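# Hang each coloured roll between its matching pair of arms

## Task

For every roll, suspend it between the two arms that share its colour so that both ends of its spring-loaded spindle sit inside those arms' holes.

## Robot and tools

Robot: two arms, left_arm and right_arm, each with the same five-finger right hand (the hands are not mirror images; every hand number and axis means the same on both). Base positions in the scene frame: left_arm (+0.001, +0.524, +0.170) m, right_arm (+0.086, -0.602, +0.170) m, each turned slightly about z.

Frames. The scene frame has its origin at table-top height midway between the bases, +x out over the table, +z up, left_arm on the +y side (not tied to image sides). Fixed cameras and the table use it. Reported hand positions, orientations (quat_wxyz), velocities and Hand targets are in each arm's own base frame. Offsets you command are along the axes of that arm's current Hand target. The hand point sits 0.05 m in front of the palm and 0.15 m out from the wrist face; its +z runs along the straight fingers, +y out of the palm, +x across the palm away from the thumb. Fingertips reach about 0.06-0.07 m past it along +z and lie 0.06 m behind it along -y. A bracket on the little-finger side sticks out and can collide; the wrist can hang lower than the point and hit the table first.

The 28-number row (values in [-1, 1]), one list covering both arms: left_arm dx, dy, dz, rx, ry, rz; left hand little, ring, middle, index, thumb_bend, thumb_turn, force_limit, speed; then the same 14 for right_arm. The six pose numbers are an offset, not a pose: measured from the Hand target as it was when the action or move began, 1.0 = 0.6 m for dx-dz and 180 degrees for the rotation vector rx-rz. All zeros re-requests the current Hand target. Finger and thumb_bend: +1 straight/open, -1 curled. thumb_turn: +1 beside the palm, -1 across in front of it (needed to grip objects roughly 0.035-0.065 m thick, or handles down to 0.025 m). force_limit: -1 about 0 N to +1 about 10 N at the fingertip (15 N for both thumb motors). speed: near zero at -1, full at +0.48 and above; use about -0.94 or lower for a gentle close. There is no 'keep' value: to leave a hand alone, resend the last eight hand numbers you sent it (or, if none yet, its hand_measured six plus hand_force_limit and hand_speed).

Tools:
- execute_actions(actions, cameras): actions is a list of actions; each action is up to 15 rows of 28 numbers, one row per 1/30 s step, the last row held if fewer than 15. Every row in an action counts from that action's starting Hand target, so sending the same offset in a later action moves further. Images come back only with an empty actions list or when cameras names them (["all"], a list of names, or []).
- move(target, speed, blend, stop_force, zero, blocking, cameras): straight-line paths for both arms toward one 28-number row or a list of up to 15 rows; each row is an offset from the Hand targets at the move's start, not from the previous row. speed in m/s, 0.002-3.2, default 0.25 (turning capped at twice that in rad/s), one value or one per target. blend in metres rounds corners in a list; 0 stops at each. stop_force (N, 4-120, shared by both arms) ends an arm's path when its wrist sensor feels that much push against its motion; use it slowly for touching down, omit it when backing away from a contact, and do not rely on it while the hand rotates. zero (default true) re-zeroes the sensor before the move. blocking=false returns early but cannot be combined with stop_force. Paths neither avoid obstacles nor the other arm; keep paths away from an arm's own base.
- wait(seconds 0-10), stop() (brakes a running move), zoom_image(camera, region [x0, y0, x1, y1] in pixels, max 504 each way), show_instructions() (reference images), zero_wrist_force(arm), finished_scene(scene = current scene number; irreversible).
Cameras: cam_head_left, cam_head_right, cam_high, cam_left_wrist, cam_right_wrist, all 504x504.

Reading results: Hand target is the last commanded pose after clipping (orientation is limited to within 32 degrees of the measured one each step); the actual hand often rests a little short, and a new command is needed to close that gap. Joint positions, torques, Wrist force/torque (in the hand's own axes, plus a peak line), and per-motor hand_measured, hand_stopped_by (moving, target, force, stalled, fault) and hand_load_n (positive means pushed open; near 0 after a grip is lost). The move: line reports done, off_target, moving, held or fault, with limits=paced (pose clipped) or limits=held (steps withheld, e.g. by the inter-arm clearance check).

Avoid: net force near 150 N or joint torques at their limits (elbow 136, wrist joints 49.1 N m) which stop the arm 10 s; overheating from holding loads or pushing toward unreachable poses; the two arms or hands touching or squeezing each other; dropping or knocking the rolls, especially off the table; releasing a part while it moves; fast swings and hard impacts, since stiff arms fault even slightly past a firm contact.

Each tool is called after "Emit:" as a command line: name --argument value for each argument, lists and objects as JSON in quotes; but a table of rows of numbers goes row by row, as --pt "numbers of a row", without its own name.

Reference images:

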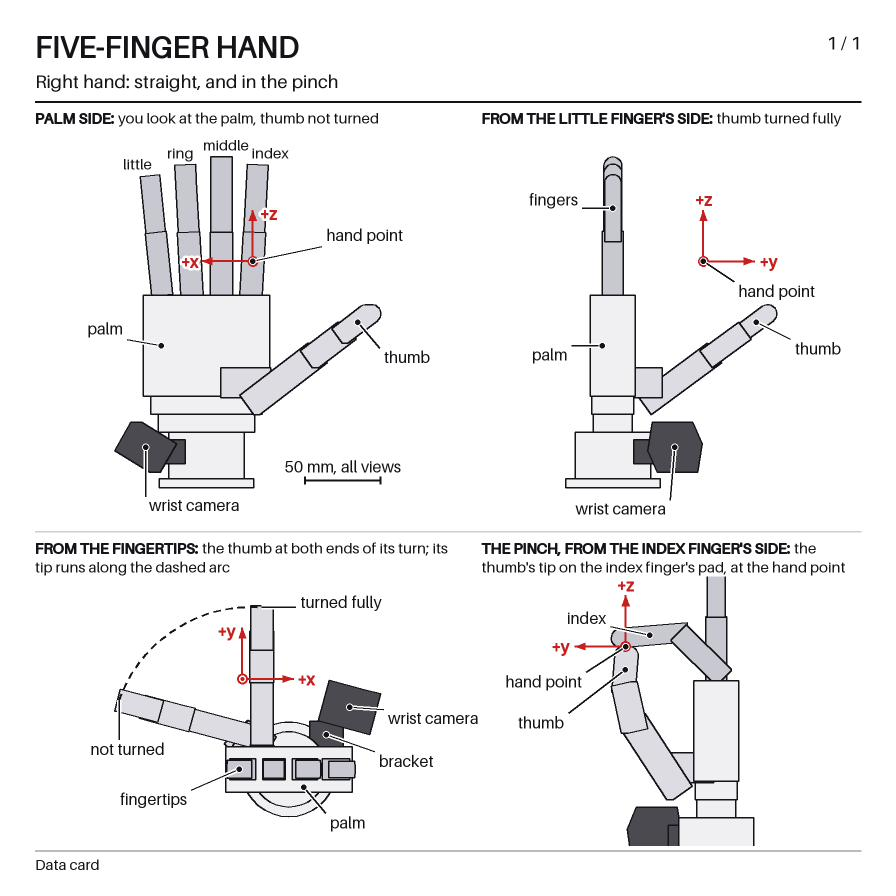

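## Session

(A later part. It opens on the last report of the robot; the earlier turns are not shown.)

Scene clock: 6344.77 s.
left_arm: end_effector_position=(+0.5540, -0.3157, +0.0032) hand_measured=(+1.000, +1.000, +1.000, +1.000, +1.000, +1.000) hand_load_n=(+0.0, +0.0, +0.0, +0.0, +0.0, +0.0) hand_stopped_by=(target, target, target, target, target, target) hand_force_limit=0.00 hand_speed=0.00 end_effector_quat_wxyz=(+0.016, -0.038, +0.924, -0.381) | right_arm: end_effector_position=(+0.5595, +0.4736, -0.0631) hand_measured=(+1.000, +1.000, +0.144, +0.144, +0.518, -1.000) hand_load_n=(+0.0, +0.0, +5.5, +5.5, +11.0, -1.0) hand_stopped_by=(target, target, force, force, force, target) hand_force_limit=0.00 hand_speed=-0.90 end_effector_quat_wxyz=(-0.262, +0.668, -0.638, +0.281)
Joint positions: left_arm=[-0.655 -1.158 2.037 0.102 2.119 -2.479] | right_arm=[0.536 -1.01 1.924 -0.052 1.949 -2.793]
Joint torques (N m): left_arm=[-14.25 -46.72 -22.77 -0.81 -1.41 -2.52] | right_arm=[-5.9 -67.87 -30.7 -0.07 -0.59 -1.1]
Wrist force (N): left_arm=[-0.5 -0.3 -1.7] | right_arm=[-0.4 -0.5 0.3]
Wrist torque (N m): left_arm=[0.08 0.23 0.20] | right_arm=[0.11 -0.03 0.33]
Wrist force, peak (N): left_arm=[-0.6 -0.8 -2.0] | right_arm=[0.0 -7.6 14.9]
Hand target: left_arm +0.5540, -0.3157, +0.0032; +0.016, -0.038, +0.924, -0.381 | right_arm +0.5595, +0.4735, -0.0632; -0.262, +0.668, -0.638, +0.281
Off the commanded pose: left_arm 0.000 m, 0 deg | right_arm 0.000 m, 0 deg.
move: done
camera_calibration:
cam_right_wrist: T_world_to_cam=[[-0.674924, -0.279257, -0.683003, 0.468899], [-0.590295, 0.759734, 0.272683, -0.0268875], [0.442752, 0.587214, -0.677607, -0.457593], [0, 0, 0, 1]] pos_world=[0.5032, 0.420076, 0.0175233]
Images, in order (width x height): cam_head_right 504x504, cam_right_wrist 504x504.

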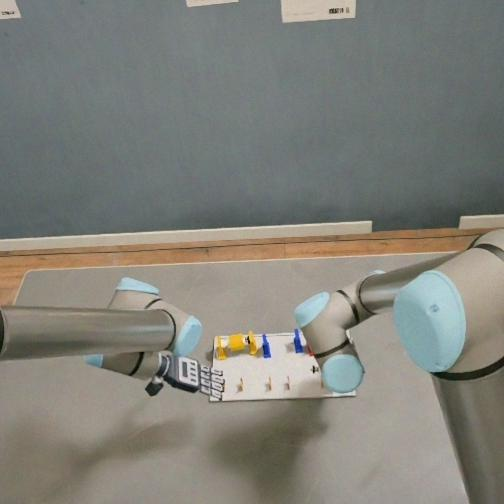

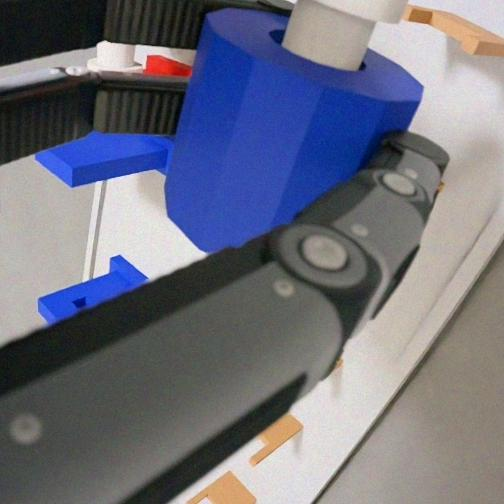

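Emit:
move --target '[0,0,0,0,0,0,1,1,1,1,1,1,0,0,-0.22973,-0.05597,0.05922,0.0065,-0.1133,-0.1126,1,1,-0.25,-0.25,0.1,-1,0.0,-0.9]' --speed 0.08 --cameras '["cam_right_wrist","cam_head_right","cam_head_left"]'

Emit:
zoom_image --camera "cam_head_right" --region '[250, 320, 330, 400]'

Scene clock: 6398.63 s.
left_arm: end_effector_position=(+0.5540, -0.3157, +0.0032) hand_measured=(+1.000, +1.000, +1.000, +1.000, +1.000, +1.000) hand_load_n=(+0.0, +0.0, +0.0, +0.0, -0.5, -0.5) hand_stopped_by=(target, target, target, target, target, target) hand_force_limit=0.00 hand_speed=0.00 end_effector_quat_wxyz=(+0.016, -0.038, +0.924, -0.381) | right_arm: end_effector_position=(+0.6044, +0.6127, -0.0701) hand_measured=(+1.000, +1.000, +0.144, +0.144, +0.518, -1.000) hand_load_n=(+0.0, +0.0, +5.0, +5.5, +10.5, -1.0) hand_stopped_by=(target, target, force, force, force, target) hand_force_limit=0.00 hand_speed=-0.90 end_effector_quat_wxyz=(-0.324, +0.805, -0.452, +0.207) end_effector_velocity=(-0.002, -0.002, +0.000) end_effector_angular_velocity=(+0.000, +0.002, -0.008)
Joint positions: left_arm=[-0.655 -1.158 2.037 0.102 2.119 -2.479] | right_arm=[0.57 -0.899 1.707 -0.024 1.626 -3.143]
Joint velocities: left_arm=[within noise] | right_arm=[0.001 -0.002 0.005 -0.001 0.006 0.007]
Joint torques (N m): left_arm=[-14.04 -46 -22.06 -0.83 -1.37 -2.38] | right_arm=[4.5 -102.99 -17.98 -0.32 3.48 3.87]
Wrist force (N): left_arm=[-0.5 0.0 -1.5] | right_arm=[0.8 -0.2 -0.6]
Wrist torque (N m): left_arm=[0.12 0.24 0.21] | right_arm=[0.14 -0.13 0.25]
Wrist force, peak (N): left_arm=[-0.6 -0.1 -2.1] | right_arm=[0.6 -1.0 -0.5]
Hand target: left_arm +0.5540, -0.3157, +0.0032; +0.016, -0.038, +0.924, -0.381 | right_arm +0.6044, +0.6125, -0.0701; -0.324, +0.805, -0.452, +0.207
Off the commanded pose: left_arm 0.000 m, 0 deg | right_arm 0.000 m, 0 deg.
move: done
camera_calibration:
cam_right_wrist: T_world_to_cam=[[-0.456902, -0.569705, -0.683137, 0.579479], [-0.883292, 0.38128, 0.272801, 0.304781], [0.10505, 0.728053, -0.677424, -0.446096], [0, 0, 0, 1]] pos_world=[0.580839, 0.538707, 0.0105233]
Images, in order (width x height): cam_head_left 504x504, cam_head_right 504x504, cam_right_wrist 504x504.

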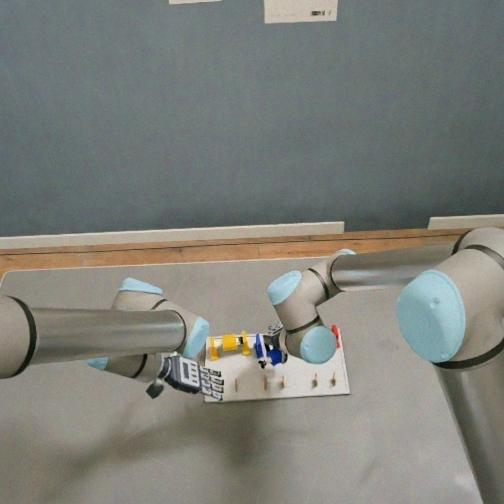

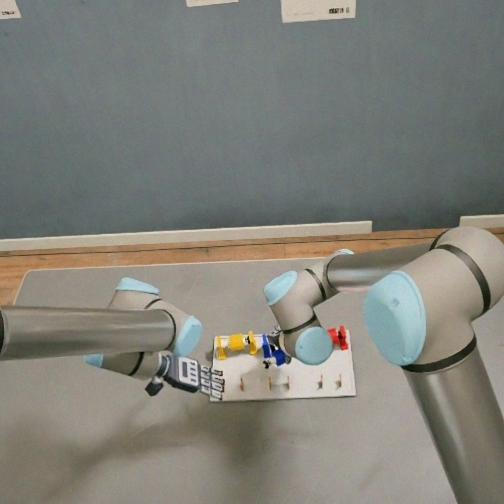

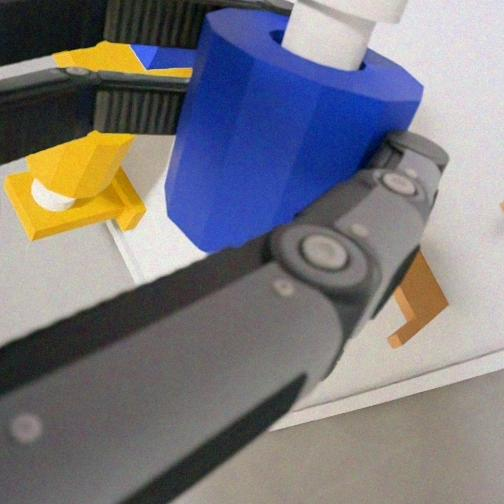

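Scaled by 6.300 from the camera's 504x504 image, which has a finer 720x720 frame.

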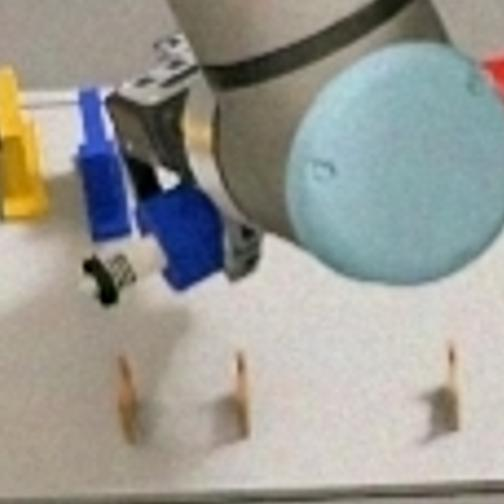

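Emit:
move --target '[0.0137,-0.1175,0.1173,0,0,0,1,1,1,1,1,1,0,0,0,0,0,0,0,0,1,1,-0.25,-0.25,0.1,-1,0.0,-0.9]' --speed 0.1 --cameras '["cam_left_wrist"]'

Emit:
zoom_image --camera "cam_left_wrist" --region '[40, 80, 290, 330]'

Scene clock: 6409.73 s.
left_arm: end_effector_position=(+0.5540, -0.4159, +0.0029) hand_measured=(+1.000, +1.000, +1.000, +1.000, +1.000, +1.000) hand_load_n=(+0.0, +0.0, +0.0, +0.0, +0.0, +0.0) hand_stopped_by=(target, target, target, target, target, target) hand_force_limit=0.00 hand_speed=0.00 end_effector_quat_wxyz=(+0.016, -0.038, +0.924, -0.381) end_effector_velocity=(+0.000, +0.004, +0.000) end_effector_angular_velocity=(+0.000, -0.001, -0.002) | right_arm: end_effector_position=(+0.6044, +0.6125, -0.0701) hand_measured=(+1.000, +1.000, +0.144, +0.144, +0.518, -1.000) hand_load_n=(+0.0, +0.0, +5.0, +5.5, +10.5, -1.0) hand_stopped_by=(target, target, force, force, force, target) hand_force_limit=0.00 hand_speed=-0.90 end_effector_quat_wxyz=(-0.324, +0.805, -0.452, +0.207)
Joint positions: left_arm=[-0.796 -1.122 1.96 0.079 2.037 -2.61] | right_arm=[0.569 -0.899 1.707 -0.024 1.627 -3.143]
Joint velocities: left_arm=[0.005 -0.002 0.004 0.001 0.004 0.007] | right_arm=[within noise]
Joint torques (N m): left_arm=[23.82 -76.96 -16.06 1.46 1.54 3.21] | right_arm=[-17.86 -102.51 -18.44 -0.24 3.25 3.88]
Wrist force (N): left_arm=[-0.6 0.1 -1.7] | right_arm=[0.6 -0.5 0.0]
Wrist torque (N m): left_arm=[0.13 0.20 0.08] | right_arm=[0.07 -0.11 0.16]
Wrist force, peak (N): left_arm=[-0.7 0.5 -2.6] | right_arm=[1.0 -0.6 -0.5]
Hand target: left_arm +0.5540, -0.4157, +0.0029; +0.016, -0.038, +0.924, -0.381 | right_arm +0.6044, +0.6125, -0.0701; -0.324, +0.805, -0.452, +0.207
Off the commanded pose: left_arm 0.000 m, 0 deg | right_arm 0.000 m, 0 deg.
move: done
camera_calibration:
cam_left_wrist: T_world_to_cam=[[-0.308711, 0.650244, -0.694176, 0.440815], [0.744277, 0.619571, 0.249368, -0.162602], [0.592242, -0.439677, -0.675229, -0.392048], [0, 0, 0, 1]] pos_world=[0.489292, -0.358267, 0.0818293]
Images, in order (width x height): cam_left_wrist 504x504.

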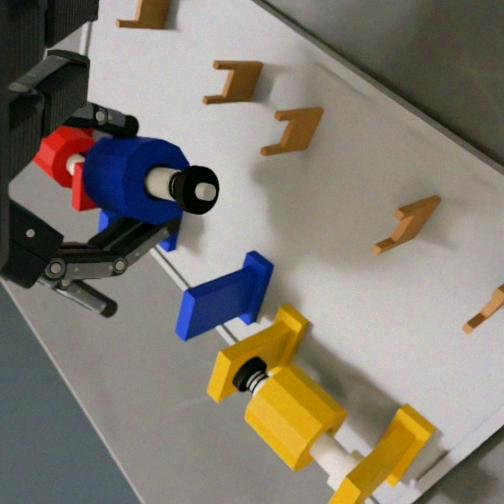

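Scaled by 2.016 from the camera's 504x504 image, which has a finer 720x720 frame.

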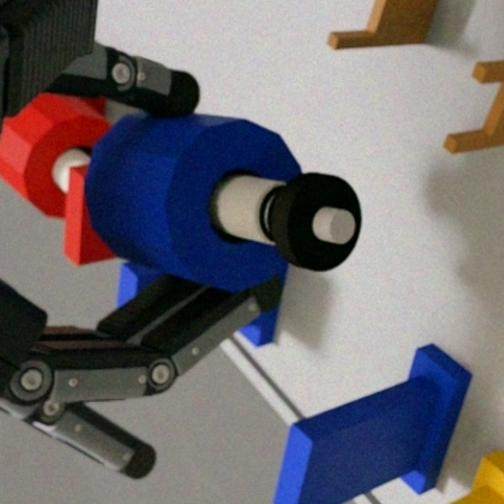

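Emit:
move --target '[0,0,0,0,0,0,1,1,1,1,1,1,0,0,0.02555,0.0002,0.1009,0,0,0,1,1,-0.25,-0.25,0.1,-1,0.0,-0.9]' --speed 0.04 --stop_force 8 --cameras '["cam_left_wrist","cam_right_wrist","cam_head_right"]'

Emit:
zoom_image --camera "cam_left_wrist" --region '[40, 120, 260, 340]'

Emit:
zoom_image --camera "cam_right_wrist" --region '[200, 0, 440, 200]'

Scene clock: 6420.43 s.
left_arm: end_effector_position=(+0.5540, -0.4157, +0.0029) hand_measured=(+1.000, +1.000, +1.000, +1.000, +1.000, +1.000) hand_load_n=(+0.0, -0.5, +0.0, +0.0, +0.0, +0.0) hand_stopped_by=(target, target, target, target, target, target) hand_force_limit=0.00 hand_speed=0.00 end_effector_quat_wxyz=(+0.016, -0.038, +0.924, -0.381) | right_arm: end_effector_position=(+0.6500, +0.6195, -0.1122) hand_measured=(+1.000, +1.000, +0.144, +0.144, +0.518, -1.000) hand_load_n=(+0.0, +0.0, +5.0, +5.0, +11.0, -1.0) hand_stopped_by=(target, target, force, force, force, target) hand_force_limit=0.00 hand_speed=-0.90 end_effector_quat_wxyz=(-0.324, +0.805, -0.452, +0.207)
Joint positions: left_arm=[-0.796 -1.122 1.961 0.079 2.037 -2.61] | right_arm=[0.544 -0.806 1.626 -0.037 1.608 -3.161]
Joint torques (N m): left_arm=[21.84 -76.79 -18.28 5.18 1.6 2.56] | right_arm=[20.34 -105.74 -18.53 3.06 2.04 3.94]
Wrist force (N): left_arm=[-0.3 -0.5 -1.6] | right_arm=[1.0 0.3 -0.4]
Wrist torque (N m): left_arm=[0.04 0.16 0.07] | right_arm=[0.25 -0.13 0.47]
Wrist force, peak (N): left_arm=[-0.7 -0.3 -2.2] | right_arm=[1.1 -0.8 -0.2]
Hand target: left_arm +0.5540, -0.4157, +0.0029; +0.016, -0.038, +0.924, -0.381 | right_arm +0.6500, +0.6195, -0.1122; -0.324, +0.805, -0.452, +0.207
Off the commanded pose: left_arm 0.000 m, 0 deg | right_arm 0.000 m, 0 deg.
move: done
camera_calibration:
cam_left_wrist: T_world_to_cam=[[-0.308763, 0.650201, -0.694193, 0.440666], [0.744255, 0.619616, 0.24932, -0.162621], [0.592241, -0.439676, -0.67523, -0.3919], [0, 0, 0, 1]] pos_world=[0.489192, -0.358068, 0.0818293]
cam_right_wrist: T_world_to_cam=[[-0.457158, -0.569391, -0.683228, 0.5753], [-0.883124, 0.381612, 0.272882, 0.353607], [0.105351, 0.728125, -0.6773, -0.484636], [0, 0, 0, 1]] pos_world=[0.626339, 0.545506, -0.0316767]
Images, in order (width x height): cam_head_right 504x504, cam_left_wrist 504x504, cam_right_wrist 504x504.

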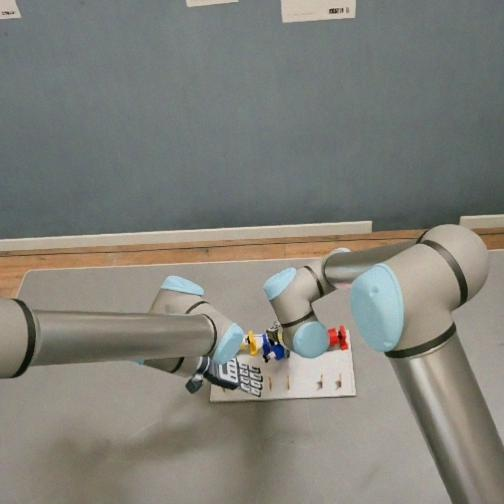

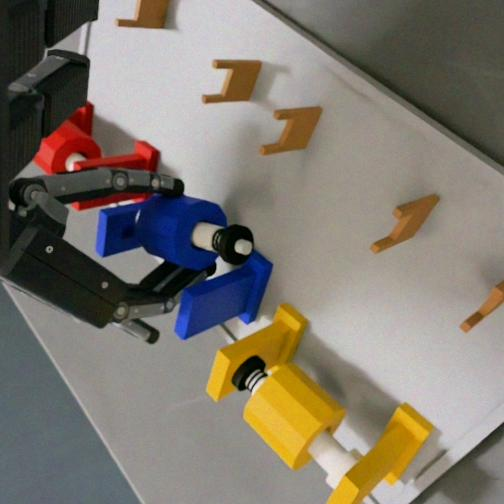

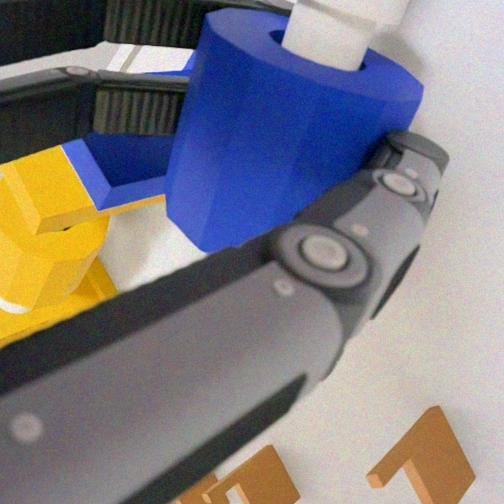

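Scaled by 2.291 from the camera's 504x504 image, which has a finer 720x720 frame.

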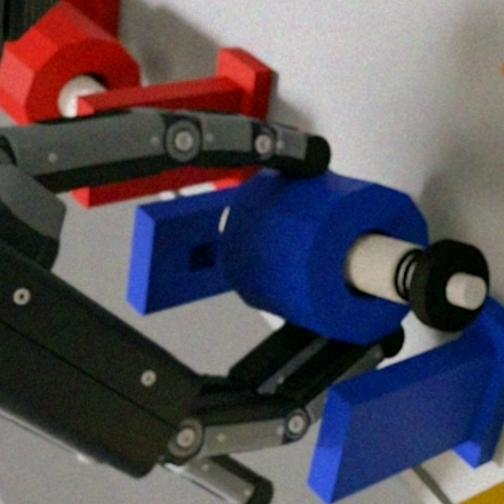

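Scaled by 2.100 from the camera's 504x504 image, which has a finer 720x720 frame.

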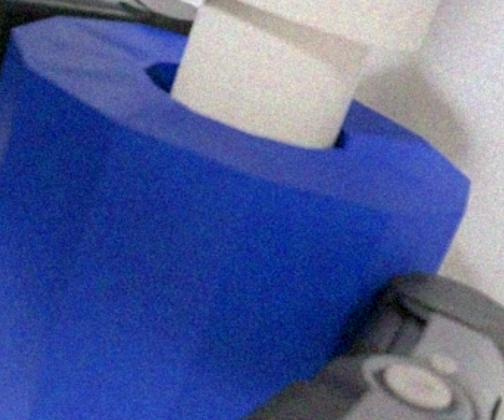

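Emit:
move --target '[0,0,0,0,0,0,1,1,1,1,1,1,0,0,0.0433,0,0,0,0,0,1,1,-0.25,-0.25,0.1,-1,0.0,-0.9]' --speed 0.015 --stop_force 4 --cameras '["cam_left_wrist","cam_right_wrist"]'

Emit:
zoom_image --camera "cam_left_wrist" --region '[40, 120, 260, 340]'

Emit:
zoom_image --camera "cam_right_wrist" --region '[200, 0, 460, 200]'

Scene clock: 6451.27 s.
left_arm: end_effector_position=(+0.5540, -0.4157, +0.0029) hand_measured=(+1.000, +1.000, +1.000, +1.000, +1.000, +1.000) hand_load_n=(+0.0, +0.0, +0.0, +0.0, +0.0, +0.0) hand_stopped_by=(target, target, target, target, target, target) hand_force_limit=0.00 hand_speed=0.00 end_effector_quat_wxyz=(+0.016, -0.038, +0.924, -0.381) | right_arm: end_effector_position=(+0.6614, +0.6001, -0.1113) hand_measured=(+1.000, +1.000, +0.144, +0.144, +0.518, -1.000) hand_load_n=(+0.0, +0.0, +6.5, +3.0, +10.0, +1.0) hand_stopped_by=(target, target, force, force, force, target) hand_force_limit=0.00 hand_speed=-0.90 end_effector_quat_wxyz=(-0.324, +0.805, -0.452, +0.207)
Joint positions: left_arm=[-0.796 -1.122 1.961 0.079 2.037 -2.61] | right_arm=[0.513 -0.813 1.638 -0.043 1.586 -3.183]
Joint torques (N m): left_arm=[23.11 -75.7 -17.89 5.17 1.49 2.7] | right_arm=[17.76 -83.2 -38.64 3.79 3.39 4.05]
Wrist force (N): left_arm=[-0.3 -0.2 -1.7] | right_arm=[0.6 0.1 0.3]
Wrist torque (N m): left_arm=[0.09 0.16 0.09] | right_arm=[0.15 -0.06 0.32]
Wrist force, peak (N): left_arm=[-0.3 -0.3 -2.3] | right_arm=[-4.4 0.8 -1.2]
Hand target: left_arm +0.5540, -0.4157, +0.0029; +0.016, -0.038, +0.924, -0.381 | right_arm +0.6614, +0.6001, -0.1113; -0.324, +0.805, -0.452, +0.207 (not the last commanded pose)
Off the commanded pose: left_arm 0.000 m, 0 deg | right_arm 0.003 m, 0 deg.
move: contact (right_arm)
camera_calibration:
cam_left_wrist: T_world_to_cam=[[-0.308763, 0.650201, -0.694193, 0.440666], [0.744255, 0.619616, 0.24932, -0.162621], [0.592241, -0.439676, -0.67523, -0.3919], [0, 0, 0, 1]] pos_world=[0.489192, -0.358068, 0.0818293]
cam_right_wrist: T_world_to_cam=[[-0.457217, -0.569366, -0.683209, 0.570105], [-0.883093, 0.381651, 0.272927, 0.370794], [0.105352, 0.728124, -0.6773, -0.471103], [0, 0, 0, 1]] pos_world=[0.637739, 0.526105, -0.0307769]
Images, in order (width x height): cam_left_wrist 504x504, cam_right_wrist 504x504.

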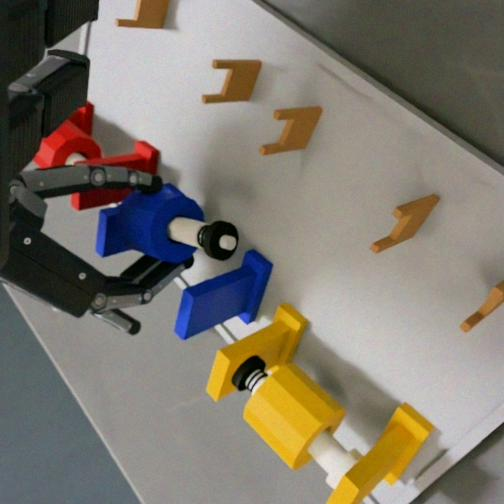

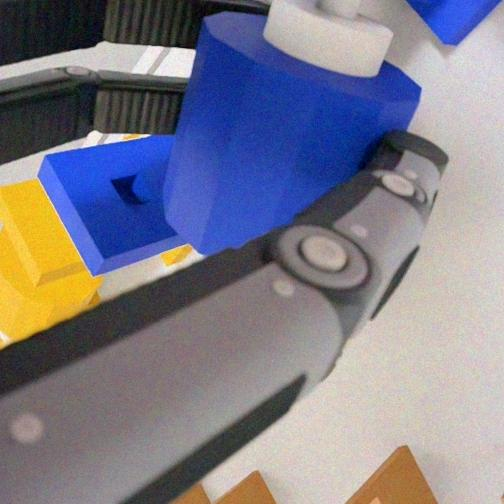

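Scaled by 2.291 from the camera's 504x504 image, which has a finer 720x720 frame.

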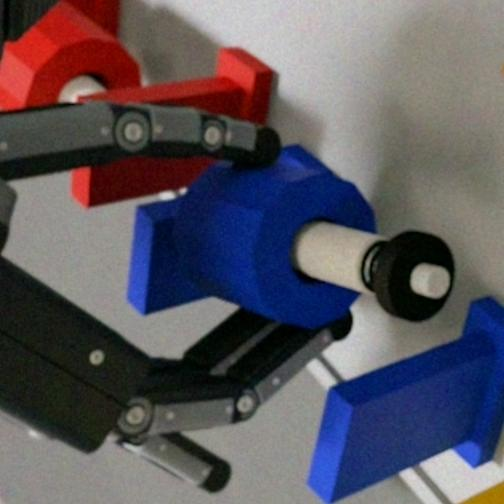

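Scaled by 1.938 from the camera's 504x504 image, which has a finer 720x720 frame.

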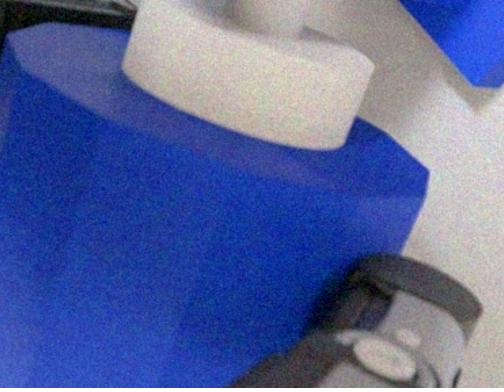

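Emit:
zoom_image --camera "cam_right_wrist" --region '[200, 0, 440, 120]'

Scaled by 2.100 from the camera's 504x504 image, which has a finer 720x720 frame.

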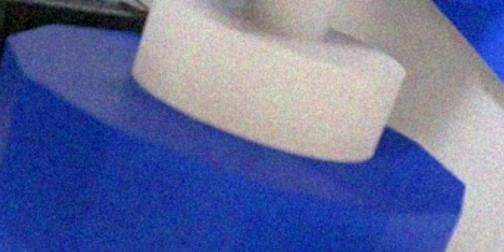

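Emit:
move --target '[0,0,0,0,0,0,1,1,1,1,1,1,0,0,0.0217,0.0007,0.0007,0,0,0,1,1,-0.25,-0.25,0.1,-1,0.0,-0.9]' --speed 0.008 --stop_force 9 --cameras '["cam_left_wrist","cam_right_wrist"]'

Emit:
zoom_image --camera "cam_right_wrist" --region '[200, 0, 480, 200]'

Scene clock: 6488.30 s.
left_arm: end_effector_position=(+0.5540, -0.4157, +0.0029) hand_measured=(+1.000, +1.000, +1.000, +1.000, +1.000, +1.000) hand_load_n=(+0.0, +0.0, +0.0, +0.0, +0.0, -0.5) hand_stopped_by=(target, target, target, target, target, target) hand_force_limit=0.00 hand_speed=0.00 end_effector_quat_wxyz=(+0.016, -0.038, +0.924, -0.381) | right_arm: end_effector_position=(+0.6680, +0.5888, -0.1114) hand_measured=(+1.000, +1.000, +0.142, +0.142, +0.516, -1.000) hand_load_n=(+0.0, +0.0, +0.0, +0.5, +1.0, +0.0) hand_stopped_by=(target, target, force, force, force, target) hand_force_limit=0.00 hand_speed=-0.90 end_effector_quat_wxyz=(-0.324, +0.805, -0.452, +0.207)
Joint positions: left_arm=[-0.796 -1.122 1.961 0.079 2.037 -2.61] | right_arm=[0.495 -0.816 1.645 -0.046 1.574 -3.195]
Joint torques (N m): left_arm=[20.18 -77.65 -17.46 5.4 1.32 2.71] | right_arm=[18.07 -101.2 -25.46 0.75 1.5 1.48]
Wrist force (N): left_arm=[-0.2 -0.4 -1.9] | right_arm=[0.4 0.0 -0.2]
Wrist torque (N m): left_arm=[0.08 0.14 0.08] | right_arm=[0.16 -0.02 0.42]
Wrist force, peak (N): left_arm=[0.0 -0.3 -2.3] | right_arm=[-4.8 -0.5 0.0]
Hand target: left_arm +0.5540, -0.4157, +0.0029; +0.016, -0.038, +0.924, -0.381 | right_arm +0.6680, +0.5889, -0.1114; -0.324, +0.805, -0.452, +0.207
Off the commanded pose: left_arm 0.000 m, 0 deg | right_arm 0.000 m, 0 deg.
move: done
camera_calibration:
cam_left_wrist: T_world_to_cam=[[-0.308763, 0.650201, -0.694193, 0.440666], [0.744255, 0.619616, 0.24932, -0.162621], [0.592241, -0.439676, -0.67523, -0.3919], [0, 0, 0, 1]] pos_world=[0.489192, -0.358068, 0.0818293]
cam_right_wrist: T_world_to_cam=[[-0.457215, -0.569412, -0.683173, 0.566757], [-0.883093, 0.381673, 0.272895, 0.381011], [0.105359, 0.728077, -0.67735, -0.463562], [0, 0, 0, 1]] pos_world=[0.644439, 0.514805, -0.0307769]
Images, in order (width x height): cam_left_wrist 504x504, cam_right_wrist 504x504.

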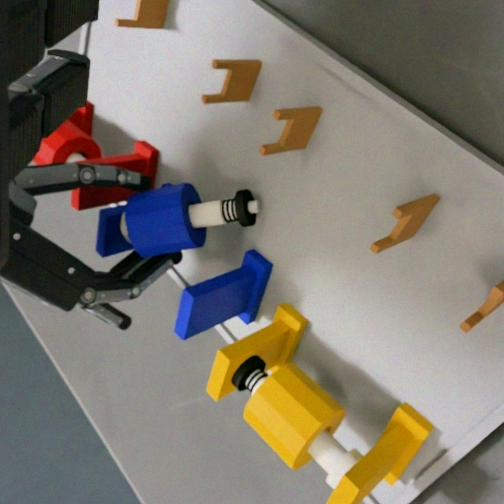

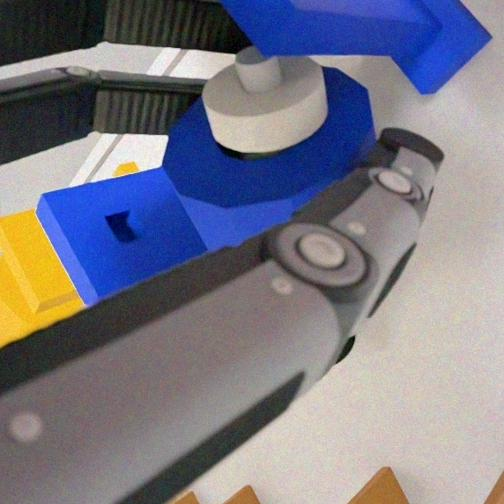

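Scaled by 1.800 from the camera's 504x504 image, which has a finer 720x720 frame.

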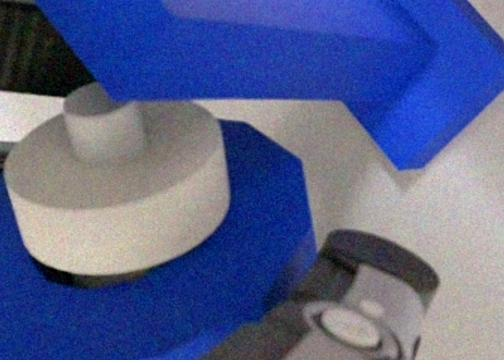

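Emit:
execute_actions --actions '[[[0,0,0,0,0,0,1,1,1,1,1,1,0,0,0,0,0,0,0,0,1,1,-0.3,-0.3,0.05,-1,-0.4,-0.92]],[[0,0,0,0,0,0,1,1,1,1,1,1,0,0,0,0,0,0,0,0,1,1,-0.3,-0.3,0.05,-1,-0.4,-0.92]],[[0,0,0,0,0,0,1,1,1,1,1,1,0,0,0,0,0,0,0,0,1,1,-0.3,-0.3,0.05,-1,-0.4,-0.92]]]' --cameras '["cam_left_wrist","cam_right_wrist","cam_head_right"]'

Emit:
zoom_image --camera "cam_left_wrist" --region '[60, 120, 280, 340]'

Emit:
zoom_image --camera "cam_right_wrist" --region '[150, 0, 450, 200]'

Emit:
zoom_image --camera "cam_head_right" --region '[250, 320, 320, 390]'

Scene clock: 6498.03 s.
left_arm: end_effector_position=(+0.5540, -0.4157, +0.0029) hand_measured=(+1.000, +1.000, +1.000, +1.000, +1.000, +1.000) hand_load_n=(+0.0, +0.0, +0.0, +0.0, +0.0, +0.0) hand_stopped_by=(target, target, target, target, target, target) hand_force_limit=0.00 hand_speed=0.00 end_effector_quat_wxyz=(+0.016, -0.038, +0.924, -0.381) | right_arm: end_effector_position=(+0.6680, +0.5889, -0.1114) hand_measured=(+1.000, +1.000, -0.148, +0.130, +0.512, -1.000) hand_load_n=(+0.0, -0.5, +4.0, +0.0, +0.5, +0.0) hand_stopped_by=(target, target, force, force, force, target) hand_force_limit=-0.40 hand_speed=-0.92 end_effector_quat_wxyz=(-0.324, +0.805, -0.452, +0.207)
Joint positions: left_arm=[-0.796 -1.122 1.961 0.079 2.037 -2.61] | right_arm=[0.495 -0.816 1.645 -0.046 1.574 -3.195]
Joint torques (N m): left_arm=[21.76 -75.72 -18.32 5.2 1.14 2.23] | right_arm=[15.52 -92.44 -36.87 2.02 1.95 3.81]
Wrist force (N): left_arm=[0.0 -0.6 -1.9] | right_arm=[-1.5 -0.9 1.7]
Wrist torque (N m): left_arm=[0.04 0.11 0.09] | right_arm=[0.20 -0.09 0.43]
Wrist force, peak (N): left_arm=[-0.3 -0.7 -2.2] | right_arm=[-1.7 -1.0 2.0]
Hand target: left_arm +0.5540, -0.4157, +0.0029; +0.016, -0.038, +0.924, -0.381 | right_arm +0.6680, +0.5889, -0.1114; -0.324, +0.805, -0.452, +0.207
Off the commanded pose: left_arm 0.000 m, 0 deg | right_arm 0.000 m, 0 deg.
Step readings (end_effector_position of left_arm | right_arm):
0: (+0.5540, -0.4157, +0.0029) | (+0.6680, +0.5889, -0.1114)
1: (+0.5540, -0.4157, +0.0029) | (+0.6680, +0.5889, -0.1114)
2: (+0.5540, -0.4157, +0.0029) | (+0.6680, +0.5889, -0.1114)
4: (+0.5540, -0.4157, +0.0029) | (+0.6680, +0.5889, -0.1114)
8: (+0.5540, -0.4157, +0.0029) | (+0.6680, +0.5889, -0.1114)
15: (+0.5540, -0.4157, +0.0029) | (+0.6680, +0.5889, -0.1114)
16: (+0.5540, -0.4157, +0.0029) | (+0.6680, +0.5889, -0.1114)
17: (+0.5540, -0.4157, +0.0029) | (+0.6680, +0.5889, -0.1114)
19: (+0.5540, -0.4157, +0.0029) | (+0.6680, +0.5889, -0.1114)
23: (+0.5540, -0.4157, +0.0029) | (+0.6680, +0.5889, -0.1114)
30: (+0.5540, -0.4157, +0.0029) | (+0.6680, +0.5889, -0.1114)
31: (+0.5540, -0.4157, +0.0029) | (+0.6680, +0.5889, -0.1114)
32: (+0.5540, -0.4157, +0.0029) | (+0.6680, +0.5889, -0.1114)
34: (+0.5540, -0.4157, +0.0029) | (+0.6680, +0.5889, -0.1114)
38: (+0.5540, -0.4157, +0.0029) | (+0.6680, +0.5889, -0.1114)
45: (+0.5540, -0.4157, +0.0029) | (+0.6680, +0.5889, -0.1114)
camera_calibration:
cam_left_wrist: T_world_to_cam=[[-0.308763, 0.650201, -0.694193, 0.440666], [0.744255, 0.619616, 0.24932, -0.162621], [0.592241, -0.439676, -0.67523, -0.3919], [0, 0, 0, 1]] pos_world=[0.489192, -0.358068, 0.0818293]
cam_right_wrist: T_world_to_cam=[[-0.457217, -0.569366, -0.683209, 0.566688], [-0.883093, 0.381651, 0.272927, 0.380935], [0.105352, 0.728124, -0.6773, -0.46357], [0, 0, 0, 1]] pos_world=[0.644339, 0.514805, -0.0307769]
Images, in order (width x height): cam_head_right 504x504, cam_left_wrist 504x504, cam_right_wrist 504x504.

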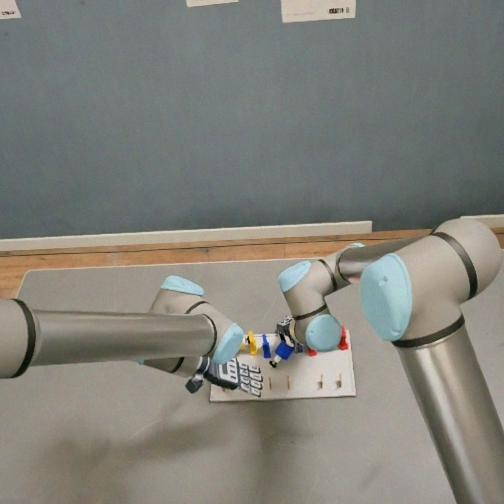

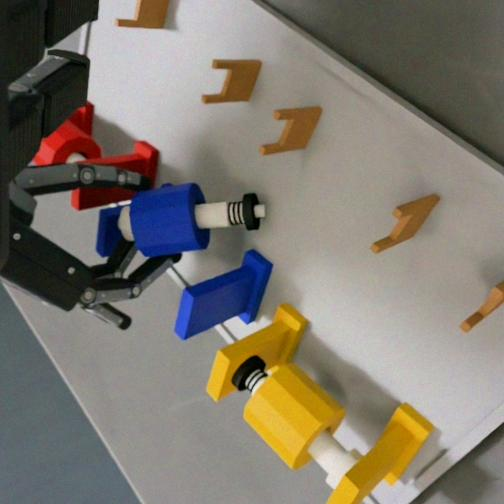

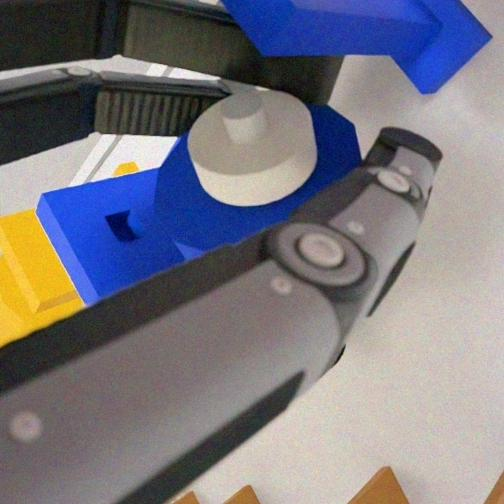

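Scaled by 2.291 from the camera's 504x504 image, which has a finer 720x720 frame.

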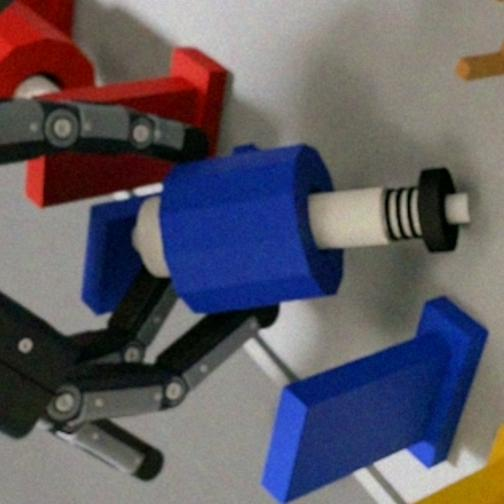

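Scaled by 1.680 from the camera's 504x504 image, which has a finer 720x720 frame.

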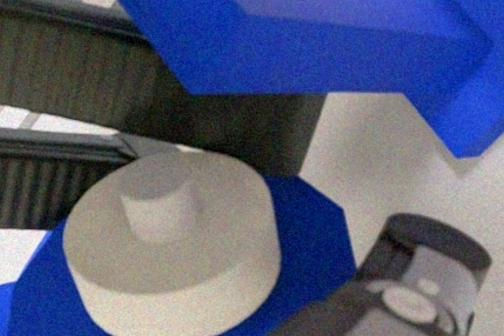

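Scaled by 7.200 from the camera's 504x504 image, which has a finer 720x720 frame.

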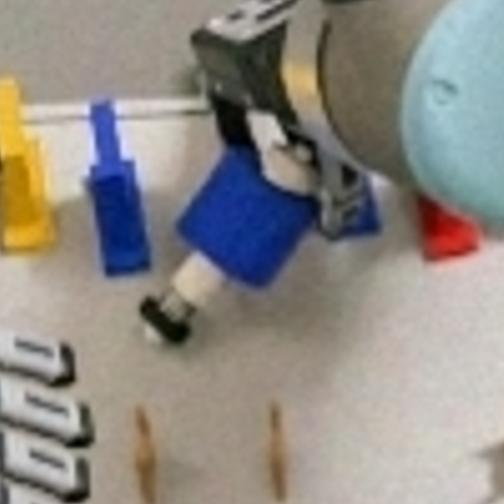

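Emit:
execute_actions --actions '[[[0,0,0,0,0,0,1,1,1,1,1,1,0,0,0,0,0,0,0,0,1,1,-0.3,-0.32,0.03,-1,-0.2,-0.94]],[[0,0,0,0,0,0,1,1,1,1,1,1,0,0,0,0,0,0,0,0,1,1,-0.3,-0.32,0.03,-1,-0.2,-0.94]]]' --cameras '["cam_left_wrist","cam_right_wrist"]'

Emit:
zoom_image --camera "cam_left_wrist" --region '[60, 120, 280, 340]'

Scene clock: 6528.70 s.
left_arm: end_effector_position=(+0.5540, -0.4157, +0.0029) hand_measured=(+1.000, +1.000, +1.000, +1.000, +1.000, +1.000) hand_load_n=(+0.0, +0.0, +0.0, +0.0, +0.0, +0.0) hand_stopped_by=(target, target, target, target, target, target) hand_force_limit=0.00 hand_speed=0.00 end_effector_quat_wxyz=(+0.016, -0.038, +0.924, -0.381) | right_arm: end_effector_position=(+0.6680, +0.5889, -0.1114) hand_measured=(+1.000, +1.000, -0.148, +0.098, +0.486, -1.000) hand_load_n=(+0.0, +0.0, +4.0, +5.5, +6.0, -2.0) hand_stopped_by=(target, target, force, force, force, target) hand_force_limit=-0.20 hand_speed=-0.94 end_effector_quat_wxyz=(-0.324, +0.805, -0.452, +0.207)
Joint positions: left_arm=[-0.796 -1.122 1.961 0.079 2.037 -2.61] | right_arm=[0.495 -0.816 1.645 -0.046 1.574 -3.195]
Joint torques (N m): left_arm=[22.48 -77.2 -18.91 4.98 1.19 2.29] | right_arm=[7.19 -93.55 -25.6 2.13 1.86 3.79]
Wrist force (N): left_arm=[0.0 -0.7 -1.9] | right_arm=[-1.3 -0.8 1.3]
Wrist torque (N m): left_arm=[0.03 0.12 0.08] | right_arm=[0.24 -0.13 0.45]
Wrist force, peak (N): left_arm=[-0.1 -0.4 -2.4] | right_arm=[-1.8 -1.2 2.3]
Hand target: left_arm +0.5540, -0.4157, +0.0029; +0.016, -0.038, +0.924, -0.381 | right_arm +0.6680, +0.5889, -0.1114; -0.324, +0.805, -0.452, +0.207
Off the commanded pose: left_arm 0.000 m, 0 deg | right_arm 0.000 m, 0 deg.
Step readings (end_effector_position of left_arm | right_arm):
0: (+0.5540, -0.4157, +0.0029) | (+0.6680, +0.5889, -0.1114)
1: (+0.5540, -0.4157, +0.0029) | (+0.6680, +0.5889, -0.1114)
2: (+0.5540, -0.4157, +0.0029) | (+0.6680, +0.5889, -0.1114)
4: (+0.5540, -0.4157, +0.0029) | (+0.6680, +0.5889, -0.1114)
8: (+0.5540, -0.4157, +0.0029) | (+0.6680, +0.5889, -0.1114)
15: (+0.5540, -0.4157, +0.0029) | (+0.6680, +0.5889, -0.1114)
16: (+0.5540, -0.4157, +0.0029) | (+0.6680, +0.5889, -0.1114)
17: (+0.5540, -0.4157, +0.0029) | (+0.6680, +0.5889, -0.1114)
19: (+0.5540, -0.4157, +0.0029) | (+0.6680, +0.5889, -0.1114)
23: (+0.5540, -0.4157, +0.0029) | (+0.6680, +0.5889, -0.1114)
30: (+0.5540, -0.4157, +0.0029) | (+0.6680, +0.5889, -0.1114)
camera_calibration:
cam_left_wrist: T_world_to_cam=[[-0.308763, 0.650201, -0.694193, 0.440666], [0.744255, 0.619616, 0.24932, -0.162621], [0.592241, -0.439676, -0.67523, -0.3919], [0, 0, 0, 1]] pos_world=[0.489192, -0.358068, 0.0818293]
cam_right_wrist: T_world_to_cam=[[-0.457217, -0.569366, -0.683209, 0.566688], [-0.883093, 0.381651, 0.272927, 0.380935], [0.105352, 0.728124, -0.6773, -0.46357], [0, 0, 0, 1]] pos_world=[0.644339, 0.514805, -0.0307769]
Images, in order (width x height): cam_left_wrist 504x504, cam_right_wrist 504x504.

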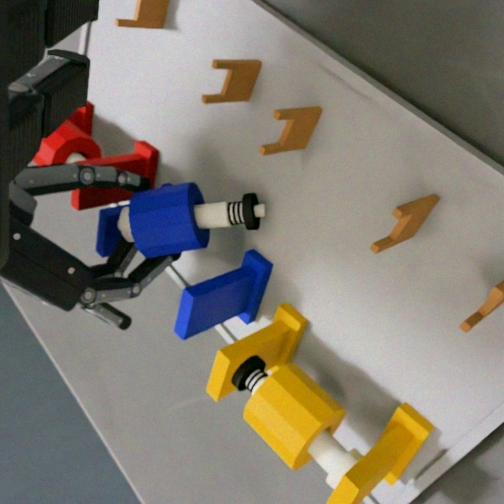

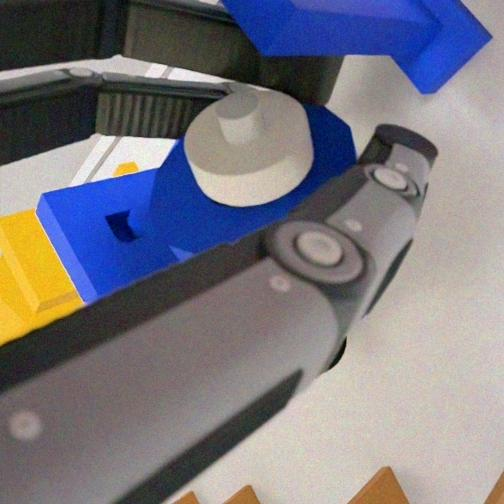

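Scaled by 2.291 from the camera's 504x504 image, which has a finer 720x720 frame.

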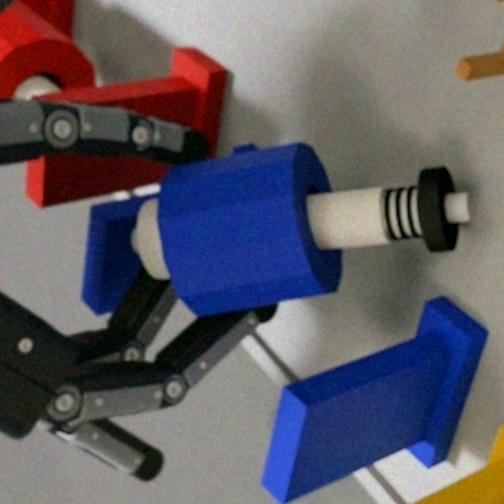

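Emit:
move --pt "0 0 0 0 0 0 1 1 1 1 1 1 0 0 -0.0268 0.0342 -0.0645 0 0 0 1 1 -0.3 -0.32 0.03 -1 -0.2 -0.94" --pt "0 0 0 0 0 0 1 1 1 1 1 1 0 0 0.0335 0.1212 -0.1437 -0.0094 0.1654 0.1644 1 1 -0.3 -0.32 0.03 -1 -0.2 -0.94" --speed 0.04 --blend '[0.01,0]' --cameras '["cam_left_wrist","cam_right_wrist","cam_head_right"]'

Emit:
zoom_image --camera "cam_head_right" --region '[250, 330, 330, 410]'

Scene clock: 6582.73 s.
left_arm: end_effector_position=(+0.5540, -0.4157, +0.0029) hand_measured=(+1.000, +1.000, +1.000, +1.000, +1.000, +1.000) hand_load_n=(+0.0, +0.0, +0.0, +0.0, +0.0, +0.0) hand_stopped_by=(target, target, target, target, target, target) hand_force_limit=0.00 hand_speed=0.00 end_effector_quat_wxyz=(+0.016, -0.038, +0.924, -0.381) | right_arm: end_effector_position=(+0.6056, +0.5584, -0.0994) hand_measured=(+1.000, +1.000, -0.148, +0.096, +0.484, -1.000) hand_load_n=(+0.0, -2.0, +0.5, +0.0, +0.0, +0.0) hand_stopped_by=(target, target, force, force, force, target) hand_force_limit=-0.20 hand_speed=-0.94 end_effector_quat_wxyz=(-0.292, +0.730, -0.565, +0.251)
Joint positions: left_arm=[-0.796 -1.122 1.961 0.079 2.037 -2.61] | right_arm=[0.564 -0.887 1.769 -0.068 1.824 -2.932]
Joint torques (N m): left_arm=[22.31 -76.01 -18.6 5.28 0.68 2.32] | right_arm=[-0.45 -88.98 -26.3 2.12 3.39 1.14]
Wrist force (N): left_arm=[-0.3 -0.2 -1.9] | right_arm=[-16.7 -0.7 -9.6]
Wrist torque (N m): left_arm=[0.09 0.16 0.08] | right_arm=[0.56 -0.63 -0.60]
Wrist force, peak (N): left_arm=[-0.3 -0.6 -2.4] | right_arm=[-141.7 -32.3 25.5]
Hand target: left_arm +0.5540, -0.4157, +0.0029; +0.016, -0.038, +0.924, -0.381 | right_arm +0.6056, +0.5584, -0.0994; -0.292, +0.730, -0.565, +0.251 (not the last commanded pose)
Off the commanded pose: left_arm 0.000 m, 0 deg | right_arm 0.050 m, 25 deg.
FORCE FAULT: contact force on the right arm reached its limit, and that arm stopped. The contact can be on any part of that arm, not only on its tool. That arm's remaining commands of this call were not run. That arm is still stopped at the end of this call. That arm stays stopped for about 10 more seconds. Until then a move that you send moves the other arm only, and its call returns only when the move has ended. Once the stop has ended, the next robot result says so. If the stop ends while you think or write, that arm runs what you send next, counted from a new Hand target: where the arm stands when the stop ends. While its stop runs, that arm, its gripper or tool too, takes no new command. Until it ends, the stop uses up actions while you think or wait. An arm that is not stopped still takes commands.
move: fault (right_arm); path passed 1 of 2 targets
camera_calibration:
cam_left_wrist: T_world_to_cam=[[-0.308763, 0.650201, -0.694193, 0.440666], [0.744255, 0.619616, 0.24932, -0.162621], [0.592241, -0.439676, -0.67523, -0.3919], [0, 0, 0, 1]] pos_world=[0.489192, -0.358068, 0.0818293]
cam_right_wrist: T_world_to_cam=[[-0.600891, -0.41005, -0.686141, 0.526793], [-0.73606, 0.618566, 0.274941, 0.113104], [0.311684, 0.67025, -0.673512, -0.518971], [0, 0, 0, 1]] pos_world=[0.561552, 0.49389, -0.0191759]
Images, in order (width x height): cam_head_right 504x504, cam_left_wrist 504x504, cam_right_wrist 504x504.

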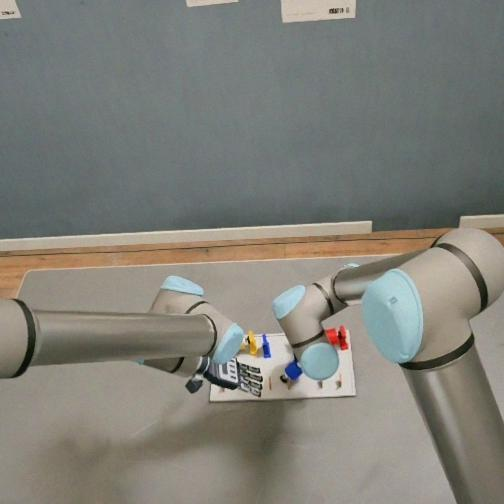

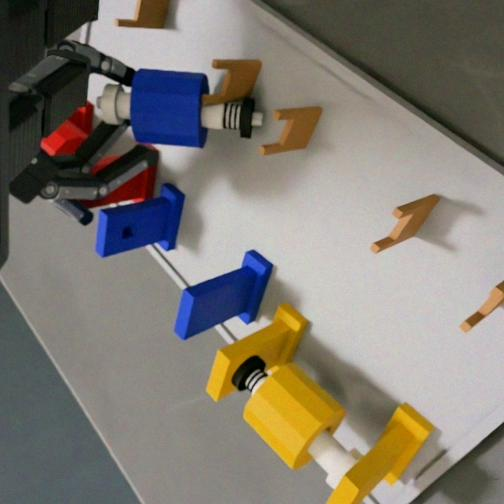

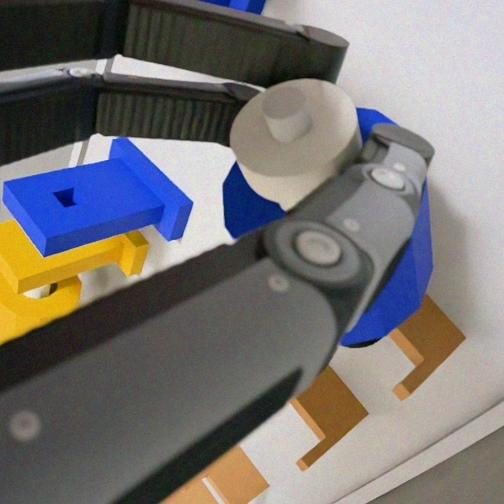

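Scaled by 6.300 from the camera's 504x504 image, which has a finer 720x720 frame.

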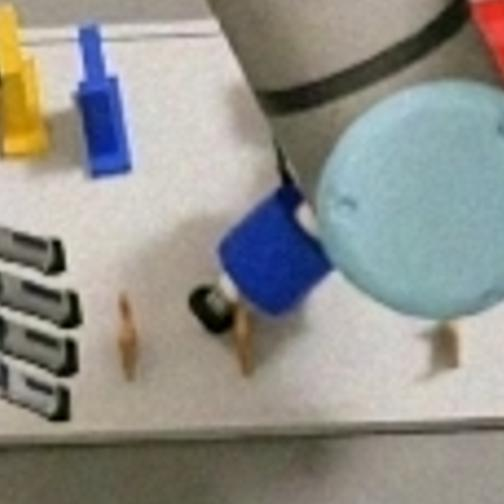

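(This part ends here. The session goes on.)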